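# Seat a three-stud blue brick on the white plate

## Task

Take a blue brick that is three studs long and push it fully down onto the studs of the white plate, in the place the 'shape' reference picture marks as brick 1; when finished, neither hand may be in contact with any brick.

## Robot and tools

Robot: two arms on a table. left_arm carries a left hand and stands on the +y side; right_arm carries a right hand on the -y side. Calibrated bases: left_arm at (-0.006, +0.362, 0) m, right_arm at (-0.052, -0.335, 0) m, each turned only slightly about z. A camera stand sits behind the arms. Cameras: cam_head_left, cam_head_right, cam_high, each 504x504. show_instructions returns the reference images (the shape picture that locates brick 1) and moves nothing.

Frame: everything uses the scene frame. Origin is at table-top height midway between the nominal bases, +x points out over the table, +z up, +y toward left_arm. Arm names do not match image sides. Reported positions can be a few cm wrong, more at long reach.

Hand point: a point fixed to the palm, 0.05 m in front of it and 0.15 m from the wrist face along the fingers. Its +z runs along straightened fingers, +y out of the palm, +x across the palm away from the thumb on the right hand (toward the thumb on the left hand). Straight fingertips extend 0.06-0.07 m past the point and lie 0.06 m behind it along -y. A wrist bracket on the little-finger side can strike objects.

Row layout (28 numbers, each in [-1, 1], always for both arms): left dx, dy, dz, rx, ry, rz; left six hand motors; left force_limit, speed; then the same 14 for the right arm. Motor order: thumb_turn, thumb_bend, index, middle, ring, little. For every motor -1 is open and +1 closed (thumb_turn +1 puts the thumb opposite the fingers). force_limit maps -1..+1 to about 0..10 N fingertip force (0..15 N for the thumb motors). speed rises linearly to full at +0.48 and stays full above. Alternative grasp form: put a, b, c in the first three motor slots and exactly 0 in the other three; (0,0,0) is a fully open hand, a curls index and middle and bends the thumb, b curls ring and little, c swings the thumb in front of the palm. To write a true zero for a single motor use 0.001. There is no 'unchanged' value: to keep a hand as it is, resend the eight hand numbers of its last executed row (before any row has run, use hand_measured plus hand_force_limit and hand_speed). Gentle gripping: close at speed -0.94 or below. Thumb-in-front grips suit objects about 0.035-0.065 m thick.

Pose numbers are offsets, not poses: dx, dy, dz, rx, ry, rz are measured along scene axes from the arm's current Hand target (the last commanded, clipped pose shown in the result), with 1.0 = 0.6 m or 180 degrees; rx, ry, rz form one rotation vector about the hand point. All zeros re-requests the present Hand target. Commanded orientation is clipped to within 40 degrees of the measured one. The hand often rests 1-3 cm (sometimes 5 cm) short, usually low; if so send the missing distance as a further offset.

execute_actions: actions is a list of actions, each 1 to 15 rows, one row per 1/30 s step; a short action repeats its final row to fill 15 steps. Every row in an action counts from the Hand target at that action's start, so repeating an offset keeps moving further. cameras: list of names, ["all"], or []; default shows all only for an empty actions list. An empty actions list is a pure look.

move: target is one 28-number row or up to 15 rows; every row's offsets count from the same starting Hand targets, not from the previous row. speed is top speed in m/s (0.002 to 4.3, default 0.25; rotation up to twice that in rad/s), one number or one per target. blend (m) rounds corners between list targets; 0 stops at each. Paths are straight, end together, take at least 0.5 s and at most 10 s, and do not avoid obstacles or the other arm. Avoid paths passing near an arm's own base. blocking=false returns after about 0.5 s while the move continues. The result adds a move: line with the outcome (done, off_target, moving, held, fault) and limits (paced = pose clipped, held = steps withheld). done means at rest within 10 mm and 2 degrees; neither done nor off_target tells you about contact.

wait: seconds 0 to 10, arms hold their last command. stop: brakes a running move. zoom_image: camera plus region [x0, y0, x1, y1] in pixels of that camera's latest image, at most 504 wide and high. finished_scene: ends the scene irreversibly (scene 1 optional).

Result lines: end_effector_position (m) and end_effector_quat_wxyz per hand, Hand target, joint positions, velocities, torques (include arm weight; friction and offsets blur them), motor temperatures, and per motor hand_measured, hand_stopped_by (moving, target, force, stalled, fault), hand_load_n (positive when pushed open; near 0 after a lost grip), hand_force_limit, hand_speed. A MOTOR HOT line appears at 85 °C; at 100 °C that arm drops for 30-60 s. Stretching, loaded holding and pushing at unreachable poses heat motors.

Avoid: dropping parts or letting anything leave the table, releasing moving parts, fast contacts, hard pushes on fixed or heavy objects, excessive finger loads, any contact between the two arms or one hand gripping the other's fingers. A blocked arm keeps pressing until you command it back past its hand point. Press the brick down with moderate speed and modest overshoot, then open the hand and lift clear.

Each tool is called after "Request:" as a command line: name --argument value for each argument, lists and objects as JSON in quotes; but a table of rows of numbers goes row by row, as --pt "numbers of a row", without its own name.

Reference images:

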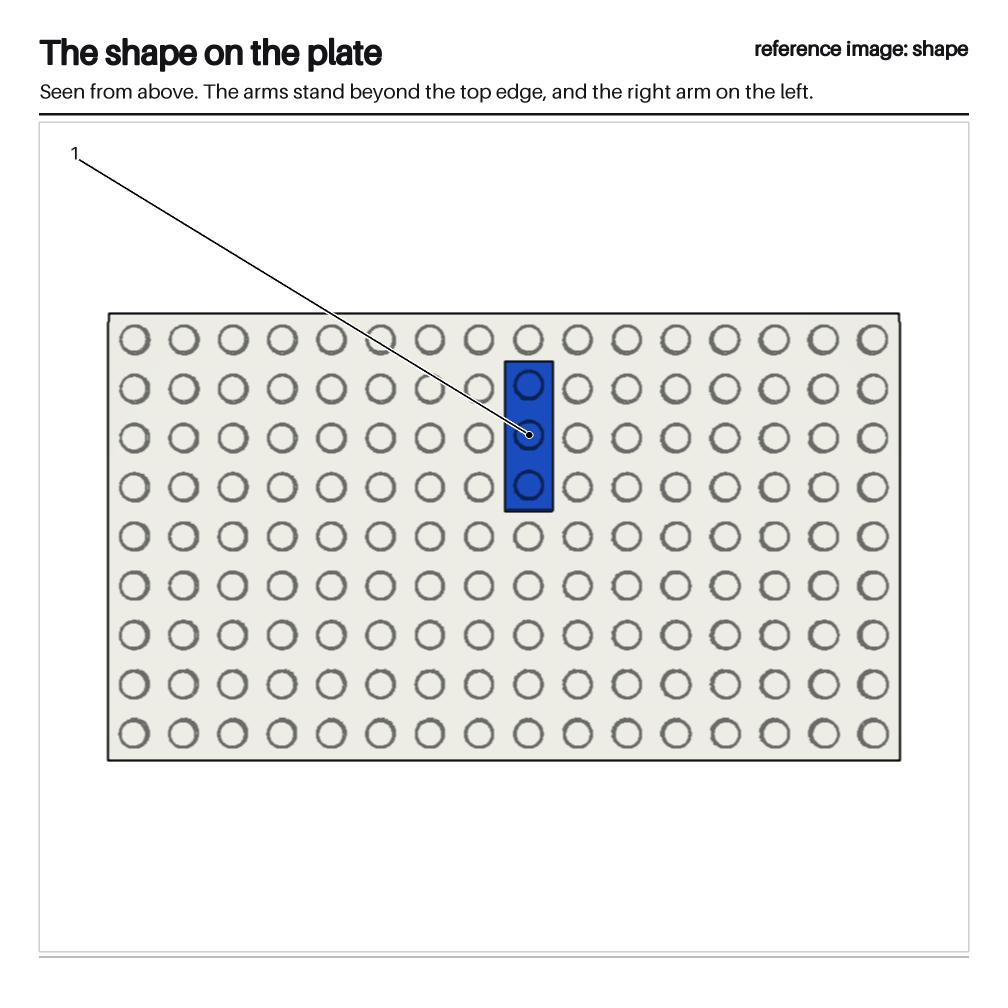

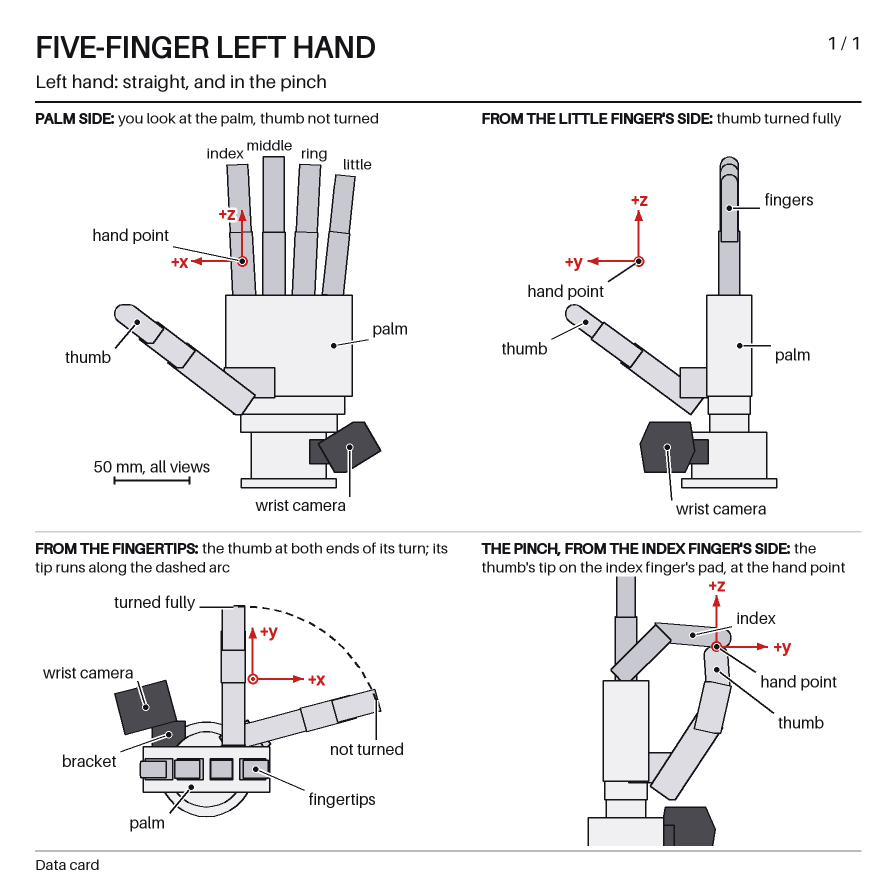

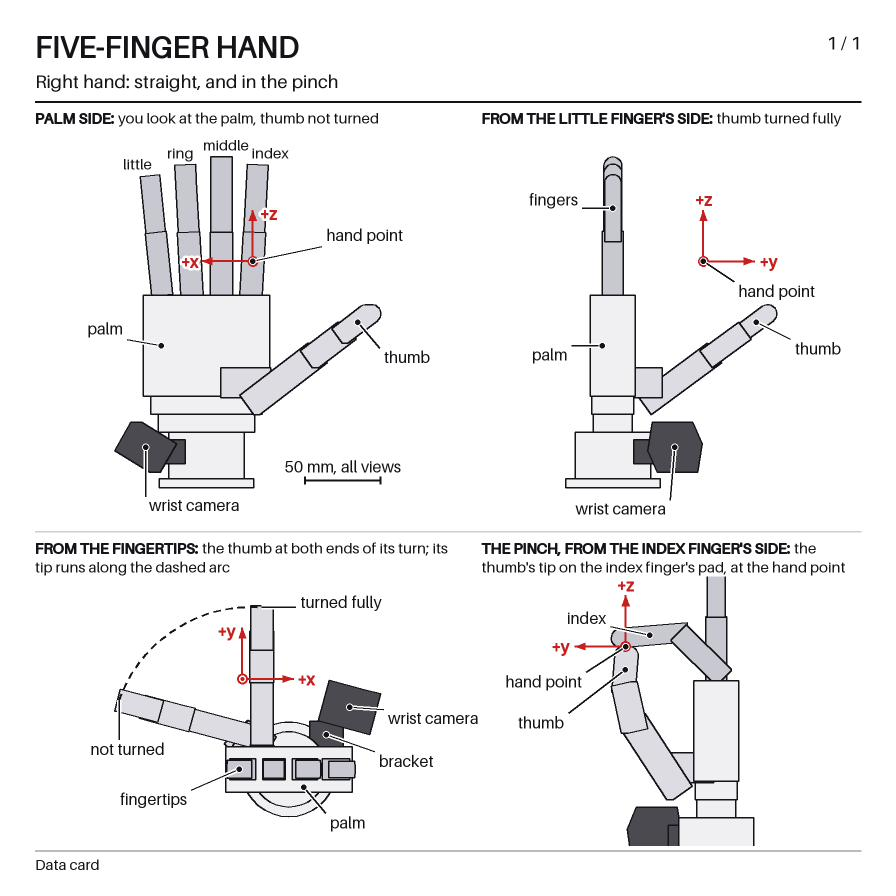

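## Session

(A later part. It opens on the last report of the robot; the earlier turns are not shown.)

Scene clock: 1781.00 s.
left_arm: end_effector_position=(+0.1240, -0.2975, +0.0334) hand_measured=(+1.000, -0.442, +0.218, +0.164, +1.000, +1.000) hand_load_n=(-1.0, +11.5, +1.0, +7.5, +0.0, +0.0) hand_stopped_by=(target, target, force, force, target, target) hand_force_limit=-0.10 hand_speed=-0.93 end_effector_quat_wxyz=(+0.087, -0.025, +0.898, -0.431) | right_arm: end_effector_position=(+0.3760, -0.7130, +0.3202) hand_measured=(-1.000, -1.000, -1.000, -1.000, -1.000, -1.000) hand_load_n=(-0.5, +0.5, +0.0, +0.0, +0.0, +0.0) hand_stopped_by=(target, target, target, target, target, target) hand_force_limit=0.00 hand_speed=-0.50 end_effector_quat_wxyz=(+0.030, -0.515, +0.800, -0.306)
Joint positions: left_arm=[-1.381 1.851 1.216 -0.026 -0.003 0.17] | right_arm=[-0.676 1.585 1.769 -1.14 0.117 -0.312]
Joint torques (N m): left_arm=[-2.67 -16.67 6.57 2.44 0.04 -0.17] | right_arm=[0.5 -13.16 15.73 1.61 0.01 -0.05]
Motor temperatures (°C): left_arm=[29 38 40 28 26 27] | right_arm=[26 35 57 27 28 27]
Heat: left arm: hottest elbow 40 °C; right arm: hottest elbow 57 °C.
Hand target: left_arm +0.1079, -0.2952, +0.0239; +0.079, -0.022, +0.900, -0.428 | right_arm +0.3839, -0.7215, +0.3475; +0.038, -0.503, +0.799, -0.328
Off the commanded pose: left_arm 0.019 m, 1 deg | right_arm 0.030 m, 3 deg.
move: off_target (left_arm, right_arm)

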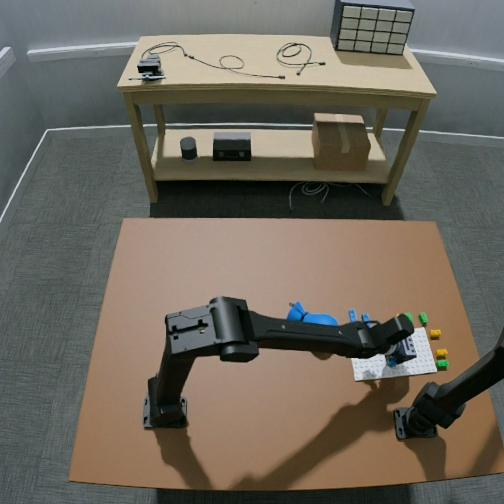

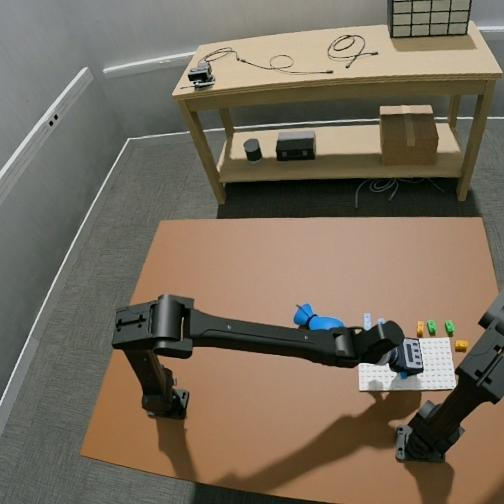

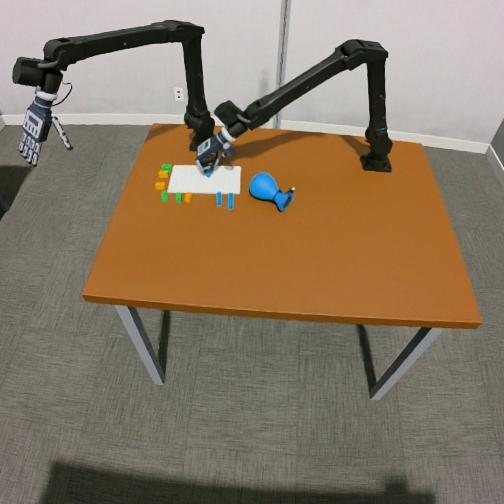

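Request:
move --pt "0 -0.033 0.12 0 0 0 1 -0.44 0.5 0.4 1 1 -0.1 -0.93 0 0 0 0 0 0 0 0 0 0 0 0 0 -0.5" --pt "0.0 -0.0125 0.016 0 0 0 1 -0.44 0.5 0.4 1 1 -0.1 -0.93 0 0 0 0 0 0 0 0 0 0 0 0 0 -0.5" --speed '[0.08,0.05]' --cameras '["all"]'

Request:
zoom_image --camera "cam_head_right" --region '[384, 358, 420, 394]'

Request:
zoom_image --camera "cam_head_left" --region '[374, 346, 410, 382]'

Request:
zoom_image --camera "cam_high" --region '[190, 155, 230, 195]'

Scene clock: 1795.27 s.
left_arm: end_effector_position=(+0.1132, -0.2980, +0.0379) hand_measured=(+1.000, -0.440, +0.218, +0.164, +1.000, +1.000) hand_load_n=(+0.0, +0.0, +0.0, +0.0, +0.0, +0.0) hand_stopped_by=(target, target, force, force, target, target) hand_force_limit=-0.10 hand_speed=-0.93 end_effector_quat_wxyz=(+0.083, -0.022, +0.902, -0.422) | right_arm: end_effector_position=(+0.3760, -0.7130, +0.3202) hand_measured=(-1.000, -1.000, -1.000, -1.000, -1.000, -1.000) hand_load_n=(+0.0, +0.0, +0.0, +0.0, +0.0, +0.0) hand_stopped_by=(target, target, target, target, target, target) hand_force_limit=0.00 hand_speed=-0.50 end_effector_quat_wxyz=(+0.030, -0.515, +0.800, -0.306)
Joint positions: left_arm=[-1.398 1.845 1.232 -0.068 -0.008 0.164] | right_arm=[-0.676 1.585 1.769 -1.14 0.117 -0.312]
Joint torques (N m): left_arm=[-1.44 -16.09 7.82 2.78 0.11 -0.13] | right_arm=[0.26 -13.98 15.61 1.5 -0.05 -0.04]
Motor temperatures (°C): left_arm=[29 38 40 28 26 27] | right_arm=[26 35 57 27 28 27]
Heat: left arm: hottest elbow 40 °C; right arm: hottest elbow 57 °C.
Hand target: left_arm +0.1079, -0.3027, +0.0336; +0.079, -0.022, +0.900, -0.427 | right_arm +0.3839, -0.7215, +0.3475; +0.038, -0.503, +0.799, -0.328
Off the commanded pose: left_arm 0.008 m, 1 deg | right_arm 0.030 m, 3 deg.
move: off_target (right_arm)

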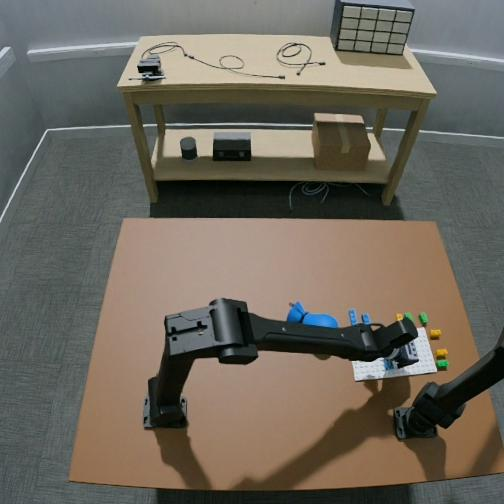

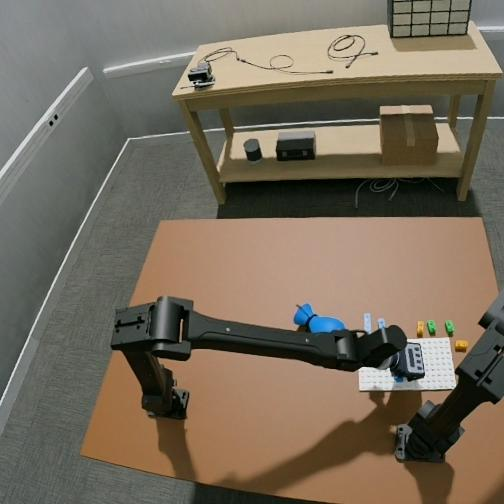

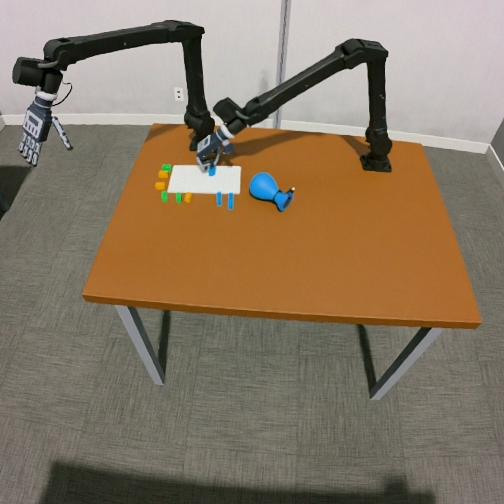

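Scaled by 14.000.

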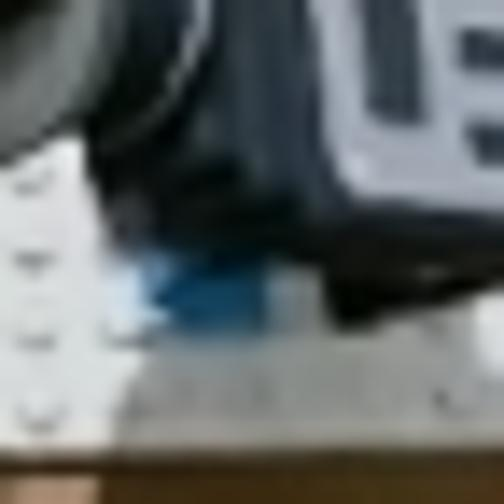

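Scaled by 14.000.

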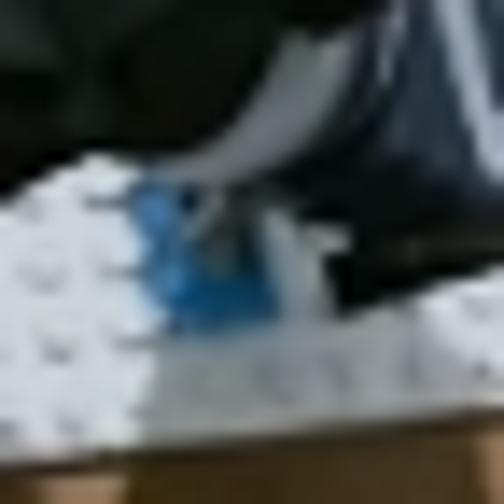

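Scaled by 12.600.

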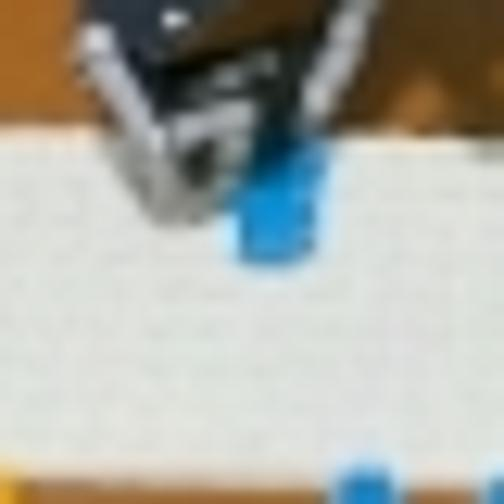

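Request:
zoom_image --camera "cam_high" --region '[198, 156, 222, 180]'

Request:
zoom_image --camera "cam_head_left" --region '[378, 352, 402, 376]'

Request:
zoom_image --camera "cam_head_right" --region '[388, 362, 412, 386]'

Scaled by 21.000.

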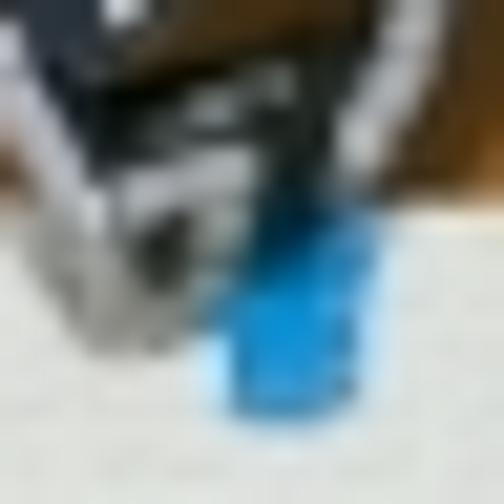

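Scaled by 21.000.

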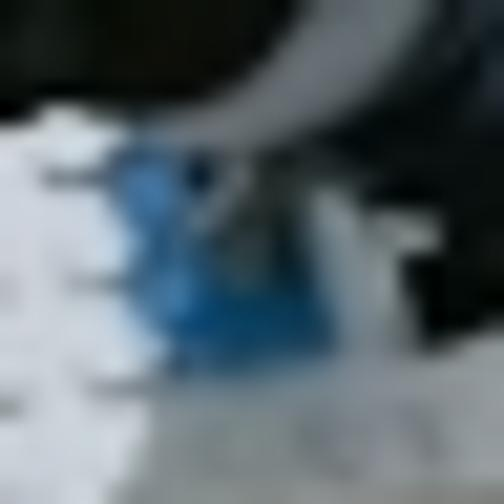

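Scaled by 21.000.

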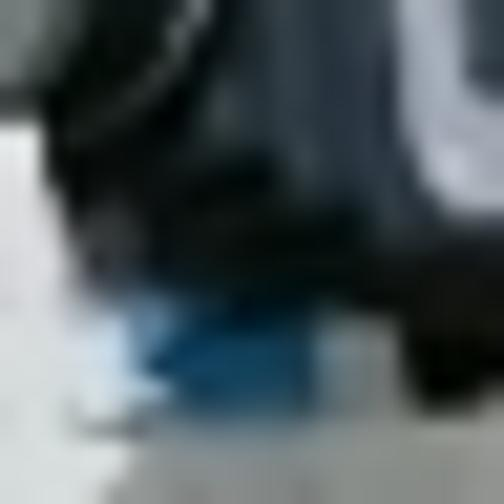

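Request:
move --pt "0 -0.04 0.08 0 0 0 1 -0.44 0.218 0.164 1 1 -0.1 -0.93 0 0 0 0 0 0 0 0 0 0 0 0 0 -0.5" --pt "0.12 -0.02 0.20 0 0 0 1 -0.44 0.218 0.164 1 1 -0.1 -0.93 0 0 0 0 0 0 0 0 0 0 0 0 0 -0.5" --speed '[0.06,0.15]' --blend '[0.02,0]' --cameras '["all"]'

Request:
zoom_image --camera "cam_head_right" --region '[380, 350, 420, 390]'

Request:
zoom_image --camera "cam_head_left" --region '[370, 340, 410, 380]'

Request:
zoom_image --camera "cam_high" --region '[190, 150, 230, 190]'

Scene clock: 1851.93 s.
left_arm: end_effector_position=(+0.1719, -0.2963, +0.1180) hand_measured=(+1.000, -0.440, +0.218, +0.164, +1.000, +1.000) hand_load_n=(+0.0, +0.0, +0.0, +0.0, +0.0, +0.0) hand_stopped_by=(target, target, target, target, target, target) hand_force_limit=-0.10 hand_speed=-0.93 end_effector_quat_wxyz=(+0.070, -0.029, +0.912, -0.403) | right_arm: end_effector_position=(+0.3760, -0.7130, +0.3202) hand_measured=(-1.000, -1.000, -1.000, -1.000, -1.000, -1.000) hand_load_n=(+0.0, +0.0, +0.0, +0.0, +0.0, +0.0) hand_stopped_by=(target, target, target, target, target, target) hand_force_limit=0.00 hand_speed=-0.50 end_effector_quat_wxyz=(+0.030, -0.515, +0.800, -0.306)
Joint positions: left_arm=[-1.292 1.792 1.415 -0.354 0.083 0.214] | right_arm=[-0.676 1.585 1.769 -1.14 0.117 -0.312]
Joint torques (N m): left_arm=[-0.73 -18.32 12.93 1.21 0.16 0.03] | right_arm=[0.21 -13.33 15.71 1.61 -0.03 -0.02]
Motor temperatures (°C): left_arm=[29 35 40 28 26 27] | right_arm=[26 35 57 27 28 27]
Heat: left arm: hottest elbow 40 °C; right arm: hottest elbow 57 °C.
Hand target: left_arm +0.1800, -0.3146, +0.1535; +0.079, -0.022, +0.900, -0.428 | right_arm +0.3839, -0.7215, +0.3475; +0.038, -0.503, +0.799, -0.328
Off the commanded pose: left_arm 0.041 m, 3 deg | right_arm 0.030 m, 3 deg.
move: off_target (left_arm, right_arm)

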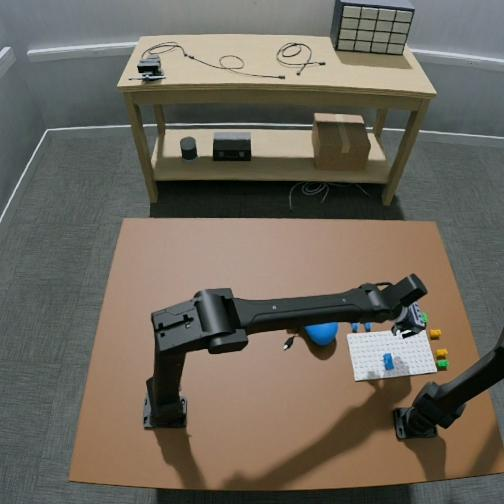

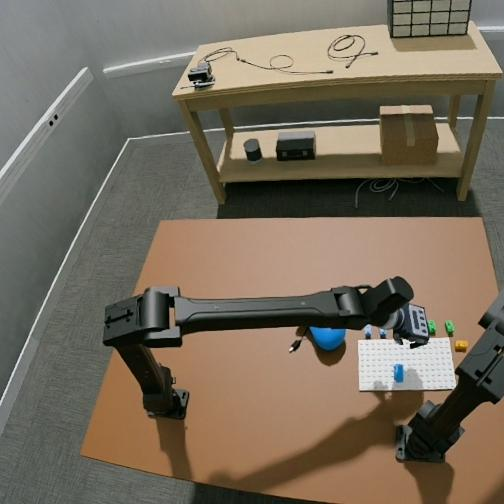

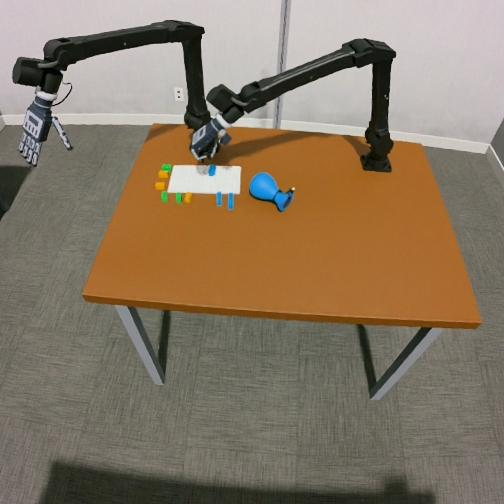

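Scaled by 12.600.

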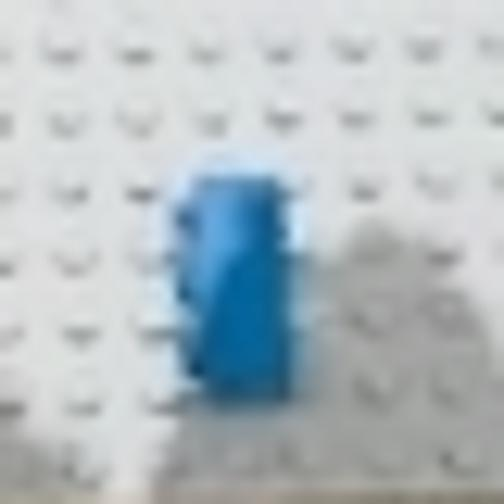

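Scaled by 12.600.

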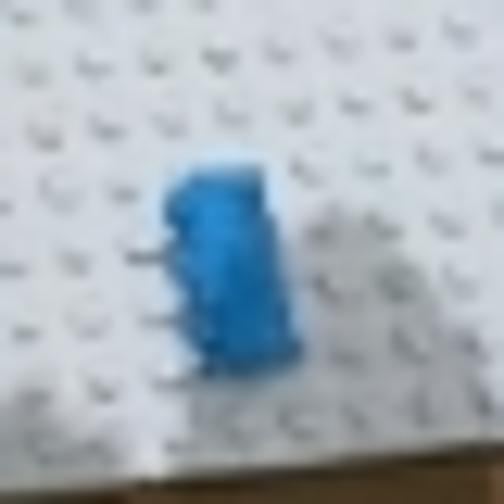

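Scaled by 12.600.

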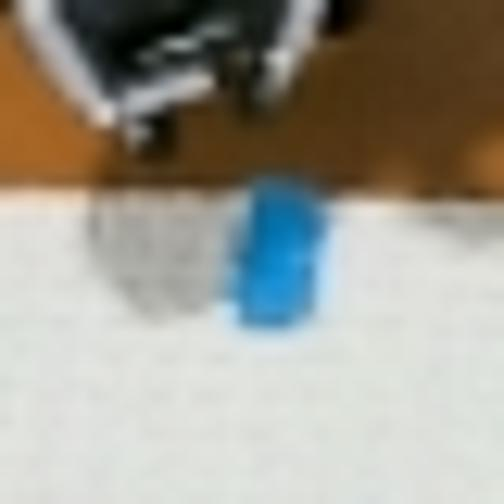

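Request:
move --pt "-0.1167 0.0377 -0.10 0 0 0 1 -0.62 0.06 0.05 1 1 -0.1 -0.6 0 0 0 0 0 0 0 0 0 0 0 0 0 -0.5" --pt "-0.1167 0.041 -0.15 0 0 0 1 -0.62 0.06 0.05 1 1 -0.1 -0.6 0 0 0 0 0 0 0 0 0 0 0 0 0 -0.5" --speed '[0.15,0.06]' --blend '[0.0,0]' --cameras '["all"]'

Request:
zoom_image --camera "cam_head_right" --region '[380, 350, 420, 390]'

Request:
zoom_image --camera "cam_head_left" --region '[370, 340, 410, 380]'

Request:
zoom_image --camera "cam_high" --region '[190, 150, 230, 190]'

Scene clock: 1880.60 s.
left_arm: end_effector_position=(+0.1116, -0.2866, +0.0703) hand_measured=(+1.000, -0.620, +0.060, +0.050, +1.000, +1.000) hand_load_n=(+0.0, +0.0, +0.0, +0.0, +0.0, +0.0) hand_stopped_by=(target, target, target, target, target, target) hand_force_limit=-0.10 hand_speed=-0.60 end_effector_quat_wxyz=(+0.081, -0.017, +0.902, -0.425) | right_arm: end_effector_position=(+0.3760, -0.7130, +0.3202) hand_measured=(-1.000, -1.000, -1.000, -1.000, -1.000, -1.000) hand_load_n=(+0.0, +0.0, +0.0, +0.0, +0.0, +0.0) hand_stopped_by=(target, target, target, target, target, target) hand_force_limit=0.00 hand_speed=-0.50 end_effector_quat_wxyz=(+0.030, -0.515, +0.800, -0.306)
Joint positions: left_arm=[-1.394 1.772 1.223 -0.127 0.004 0.171] | right_arm=[-0.676 1.585 1.769 -1.14 0.117 -0.312]
Joint torques (N m): left_arm=[-1.03 -15.09 7.92 2.8 -0.07 -0.15] | right_arm=[0.09 -13.04 15.64 1.4 -0.06 -0.02]
Motor temperatures (°C): left_arm=[28 37 43 28 26 27] | right_arm=[26 35 57 27 28 27]
Heat: left arm: hottest elbow 43 °C; right arm: hottest elbow 57 °C.
Hand target: left_arm +0.1100, -0.2900, +0.0635; +0.079, -0.022, +0.900, -0.428 | right_arm +0.3839, -0.7215, +0.3475; +0.038, -0.503, +0.799, -0.328
Off the commanded pose: left_arm 0.008 m, 1 deg | right_arm 0.030 m, 3 deg.
move: off_target (right_arm)

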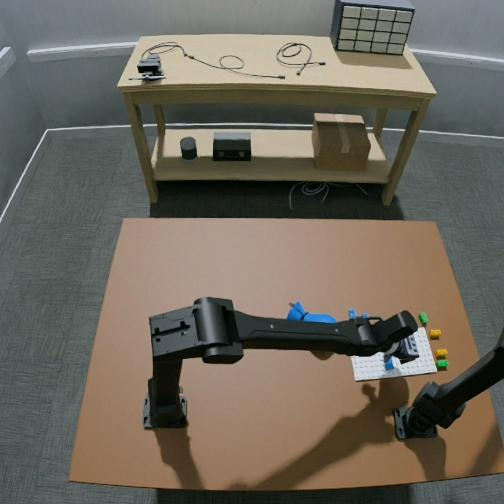

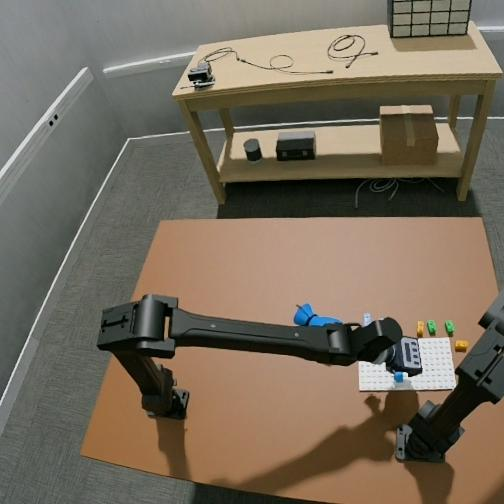

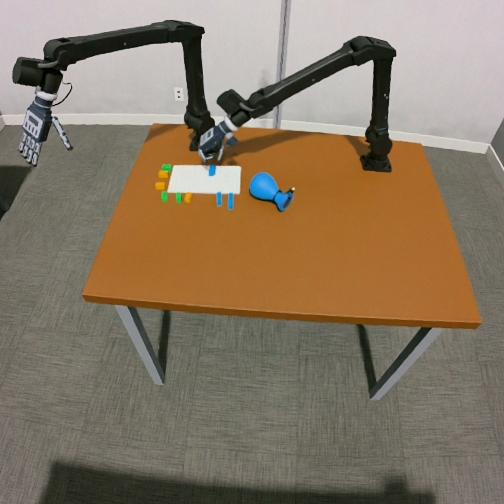

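Scaled by 12.600.

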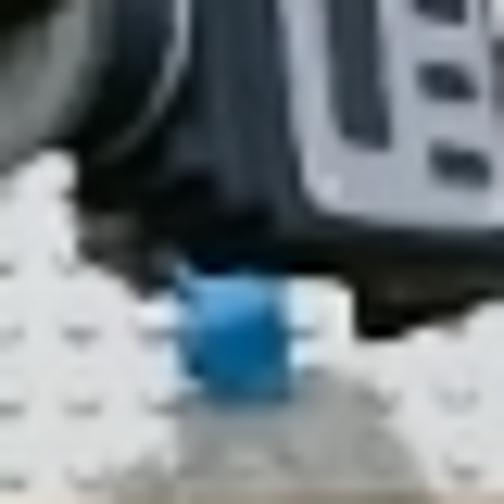

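Scaled by 12.600.

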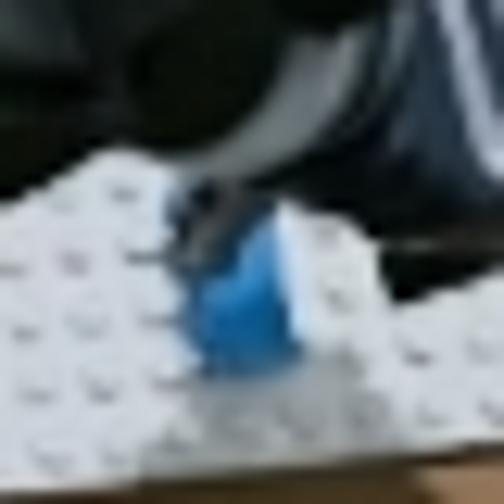

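Scaled by 12.600.

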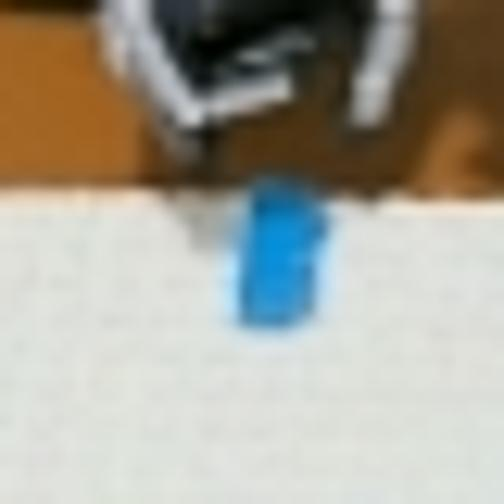

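Request:
move --target '[0.002,0.0015,-0.061,0,0,0, 1,-0.62,0.06,0.05,1,1, -0.1,-0.6, 0,0,0,0,0,0, 0,0,0,0,0,0, 0,-0.5]' --speed 0.05 --cameras '["all"]'

Request:
zoom_image --camera "cam_head_right" --region '[380, 350, 420, 390]'

Request:
zoom_image --camera "cam_head_left" --region '[370, 340, 410, 380]'

Request:
zoom_image --camera "cam_high" --region '[190, 150, 230, 190]'

Scene clock: 1895.07 s.
left_arm: end_effector_position=(+0.1114, -0.2859, +0.0322) hand_measured=(+1.000, -0.620, +0.060, +0.050, +1.000, +1.000) hand_load_n=(+0.0, +0.0, +0.0, +0.0, +0.0, +0.0) hand_stopped_by=(target, target, target, target, target, target) hand_force_limit=-0.10 hand_speed=-0.60 end_effector_quat_wxyz=(+0.080, -0.017, +0.902, -0.424) | right_arm: end_effector_position=(+0.3760, -0.7130, +0.3202) hand_measured=(-1.000, -1.000, -1.000, -1.000, -1.000, -1.000) hand_load_n=(+0.0, +0.0, +0.0, +0.0, +0.0, +0.0) hand_stopped_by=(target, target, target, target, target, target) hand_force_limit=0.00 hand_speed=-0.50 end_effector_quat_wxyz=(+0.030, -0.515, +0.800, -0.306)
Joint positions: left_arm=[-1.394 1.828 1.186 -0.038 0.004 0.171] | right_arm=[-0.676 1.585 1.769 -1.14 0.117 -0.312]
Joint torques (N m): left_arm=[-0.79 -15.5 7.62 2.81 0.01 -0.14] | right_arm=[0.5 -14.21 15.68 1.46 -0.03 -0.03]
Motor temperatures (°C): left_arm=[28 37 44 28 26 27] | right_arm=[26 35 57 27 28 27]
Heat: left arm: hottest elbow 44 °C; right arm: hottest elbow 57 °C.
Hand target: left_arm +0.1112, -0.2892, +0.0270; +0.079, -0.022, +0.900, -0.428 | right_arm +0.3839, -0.7215, +0.3475; +0.038, -0.503, +0.799, -0.328
Off the commanded pose: left_arm 0.006 m, 1 deg | right_arm 0.030 m, 3 deg.
move: off_target (right_arm)

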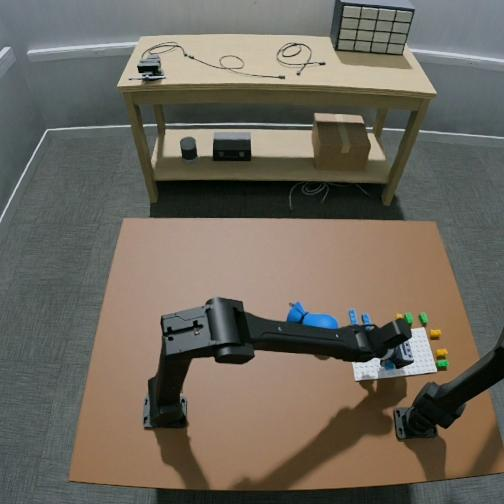

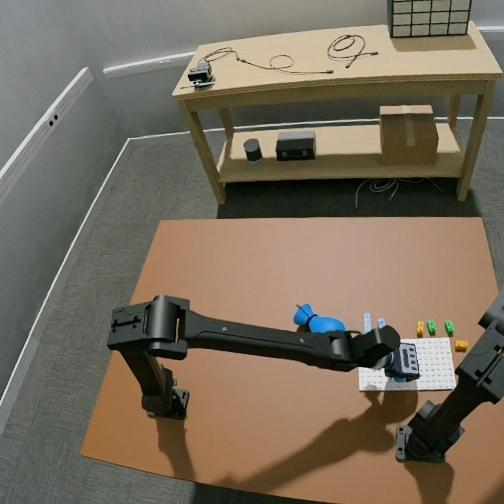

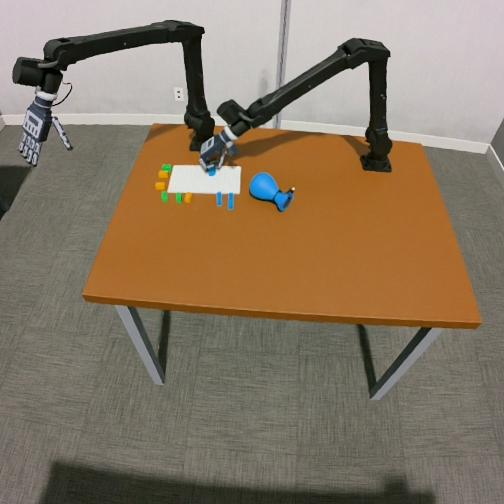

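Scaled by 12.600.

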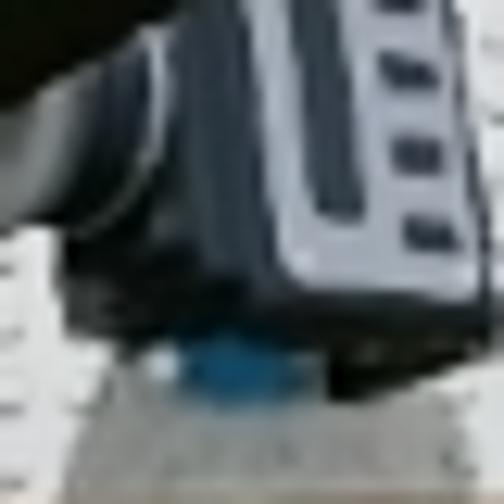

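Scaled by 12.600.

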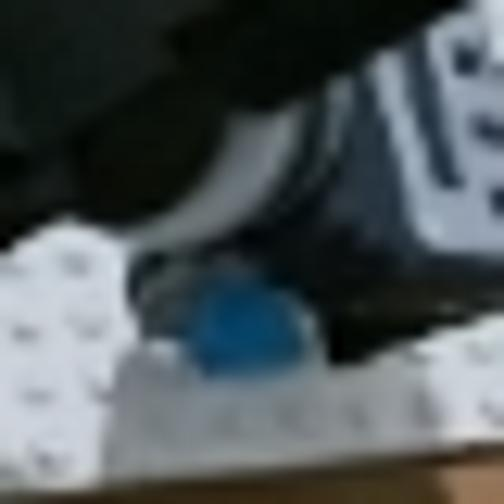

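Scaled by 12.600.

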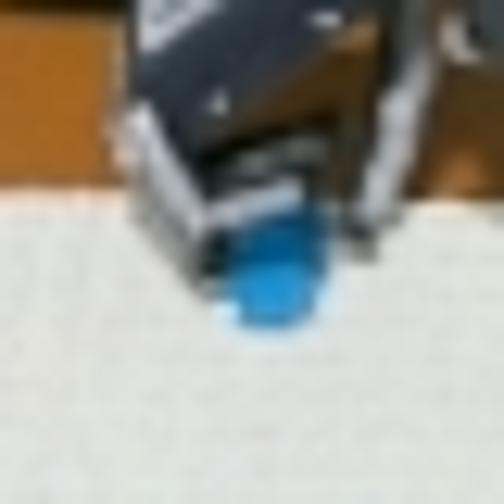

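Request:
execute_actions --actions '[[[0,0,0,0,0,0, 1,-0.36,0.35,0.3,1,1, -0.45,-0.9, 0,0,0,0,0,0, 0,0,0,0,0,0, 0,-0.5]],[[0,0,0,0,0,0, 1,-0.36,0.35,0.3,1,1, -0.45,-0.9, 0,0,0,0,0,0, 0,0,0,0,0,0, 0,-0.5]],[[0,0,0,0,0,0, 1,-0.36,0.35,0.3,1,1, -0.45,-0.9, 0,0,0,0,0,0, 0,0,0,0,0,0, 0,-0.5]],[[0,0,0,0,0,0, 1,-0.36,0.35,0.3,1,1, -0.45,-0.9, 0,0,0,0,0,0, 0,0,0,0,0,0, 0,-0.5]]]' --cameras '["all"]'

Request:
zoom_image --camera "cam_high" --region '[190, 150, 230, 190]'

Request:
zoom_image --camera "cam_head_right" --region '[380, 350, 420, 390]'

Scene clock: 1908.07 s.
left_arm: end_effector_position=(+0.1115, -0.2860, +0.0323) hand_measured=(+1.000, -0.552, +0.272, +0.188, +1.000, +1.000) hand_load_n=(+0.0, +6.5, +3.0, +1.5, +0.0, +0.0) hand_stopped_by=(target, force, force, force, target, target) hand_force_limit=-0.45 hand_speed=-0.90 end_effector_quat_wxyz=(+0.080, -0.017, +0.902, -0.424) | right_arm: end_effector_position=(+0.3760, -0.7130, +0.3202) hand_measured=(-1.000, -1.000, -1.000, -1.000, -1.000, -1.000) hand_load_n=(+0.0, +0.0, +0.0, +0.0, +0.0, +0.0) hand_stopped_by=(target, target, target, target, target, target) hand_force_limit=0.00 hand_speed=-0.50 end_effector_quat_wxyz=(+0.030, -0.515, +0.800, -0.306)
Joint positions: left_arm=[-1.394 1.828 1.186 -0.037 0.004 0.171] | right_arm=[-0.676 1.585 1.769 -1.14 0.117 -0.312]
Joint torques (N m): left_arm=[-0.79 -15.5 7.62 2.8 0 -0.14] | right_arm=[0.09 -13.39 15.71 1.65 -0.05 -0.02]
Motor temperatures (°C): left_arm=[28 37 42 28 26 27] | right_arm=[26 35 57 27 28 27]
Heat: left arm: hottest elbow 42 °C; right arm: hottest elbow 57 °C.
Hand target: left_arm +0.1112, -0.2892, +0.0270; +0.079, -0.022, +0.900, -0.428 | right_arm +0.3839, -0.7215, +0.3475; +0.038, -0.503, +0.799, -0.328
Off the commanded pose: left_arm 0.006 m, 1 deg | right_arm 0.030 m, 3 deg.

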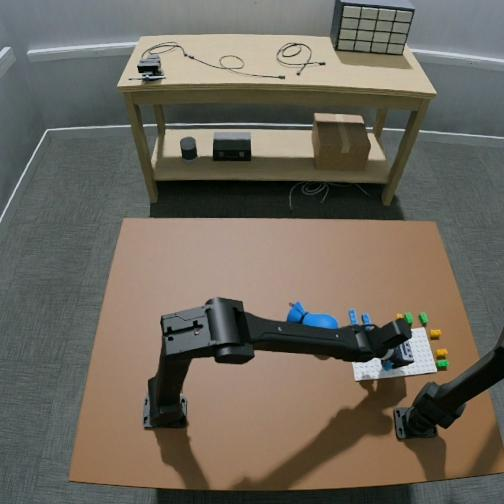

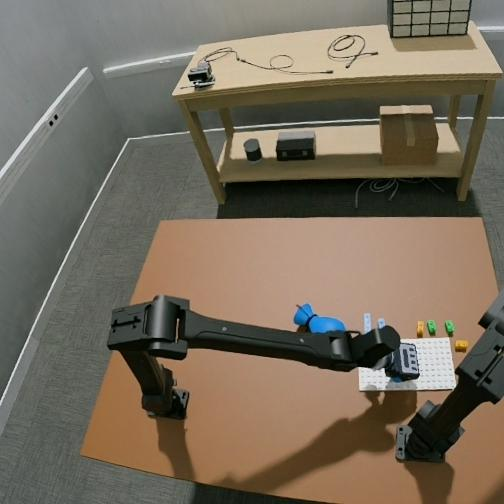

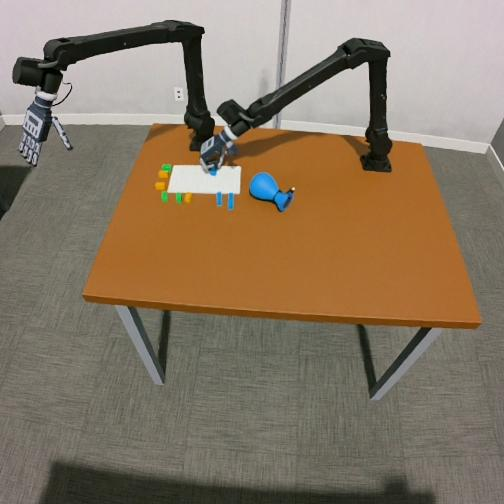

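Scaled by 12.600.

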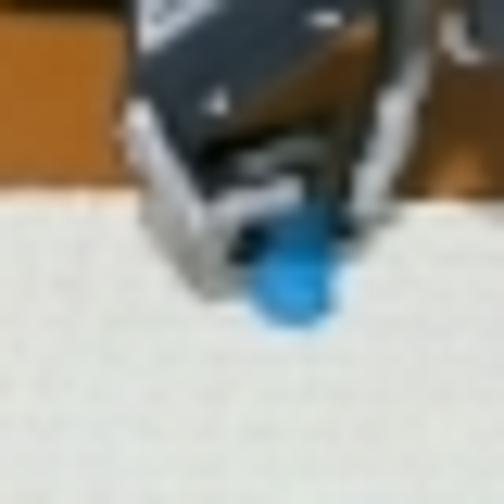

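Scaled by 12.600.

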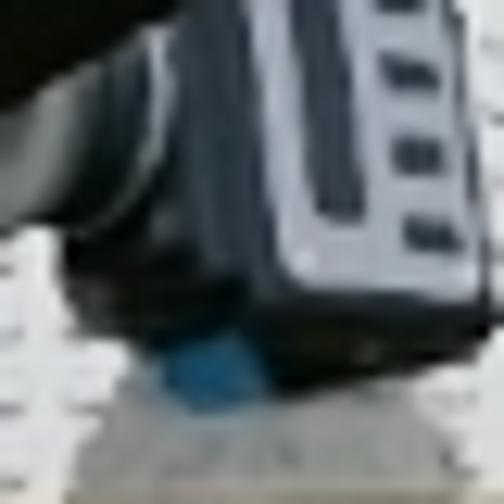

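Request:
execute_actions --actions '[[[0,0,0,0,0,0, 1,-0.36,0.45,0.4,1,1, -0.2,-0.92, 0,0,0,0,0,0, 0,0,0,0,0,0, 0,-0.5]],[[0,0,0,0,0,0, 1,-0.36,0.45,0.4,1,1, -0.2,-0.92, 0,0,0,0,0,0, 0,0,0,0,0,0, 0,-0.5]]]' --cameras '["all"]'

Request:
zoom_image --camera "cam_high" --region '[195, 155, 225, 185]'

Request:
zoom_image --camera "cam_head_left" --region '[375, 350, 405, 380]'

Scene clock: 1915.50 s.
left_arm: end_effector_position=(+0.1116, -0.2868, +0.0329) hand_measured=(+1.000, -0.552, +0.316, +0.208, +1.000, +1.000) hand_load_n=(-1.0, +10.0, +3.5, +2.0, +0.0, +0.0) hand_stopped_by=(target, force, force, force, target, target) hand_force_limit=-0.20 hand_speed=-0.92 end_effector_quat_wxyz=(+0.081, -0.017, +0.901, -0.426) | right_arm: end_effector_position=(+0.3760, -0.7130, +0.3202) hand_measured=(-1.000, -1.000, -1.000, -1.000, -1.000, -1.000) hand_load_n=(+0.0, +0.0, +0.0, +0.0, +0.0, +0.0) hand_stopped_by=(target, target, target, target, target, target) hand_force_limit=0.00 hand_speed=-0.50 end_effector_quat_wxyz=(+0.030, -0.515, +0.800, -0.306)
Joint positions: left_arm=[-1.394 1.828 1.186 -0.034 0.004 0.171] | right_arm=[-0.676 1.585 1.769 -1.14 0.117 -0.312]
Joint torques (N m): left_arm=[-0.79 -15.5 7.62 2.63 0 -0.14] | right_arm=[0.79 -13.57 15.64 1.43 -0.04 -0.02]
Motor temperatures (°C): left_arm=[28 37 42 28 26 27] | right_arm=[26 35 57 27 28 27]
Heat: left arm: hottest elbow 42 °C; right arm: hottest elbow 57 °C.
Hand target: left_arm +0.1112, -0.2892, +0.0270; +0.079, -0.022, +0.900, -0.428 | right_arm +0.3839, -0.7215, +0.3475; +0.038, -0.503, +0.799, -0.328
Off the commanded pose: left_arm 0.006 m, 1 deg | right_arm 0.030 m, 3 deg.

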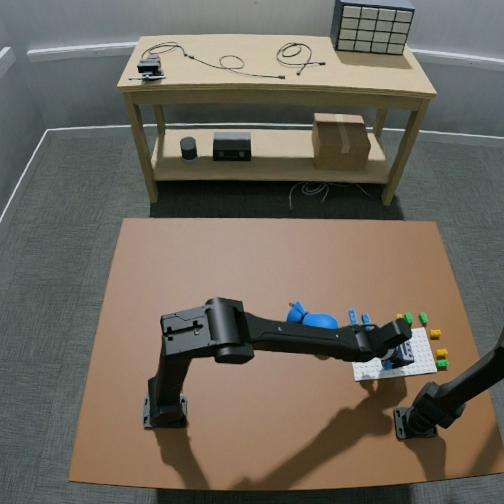

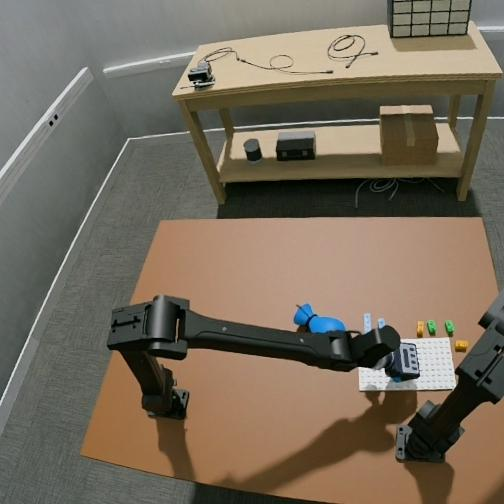

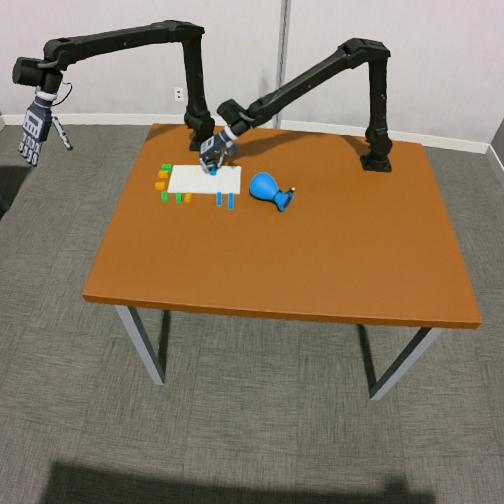

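Scaled by 16.800.

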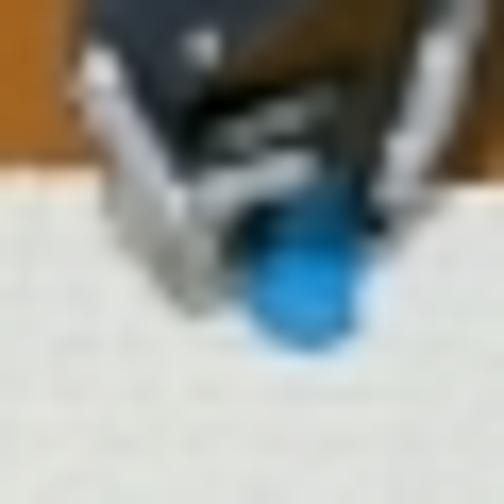

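Scaled by 16.800.

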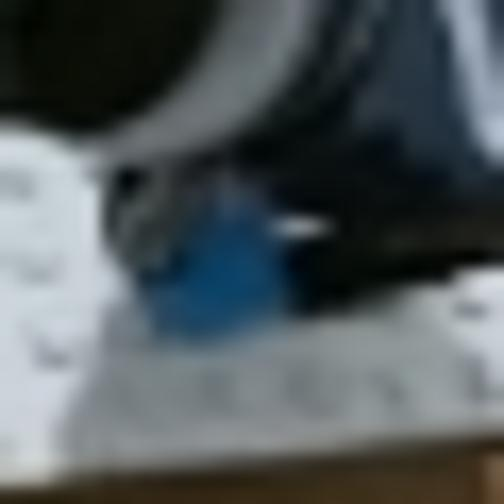

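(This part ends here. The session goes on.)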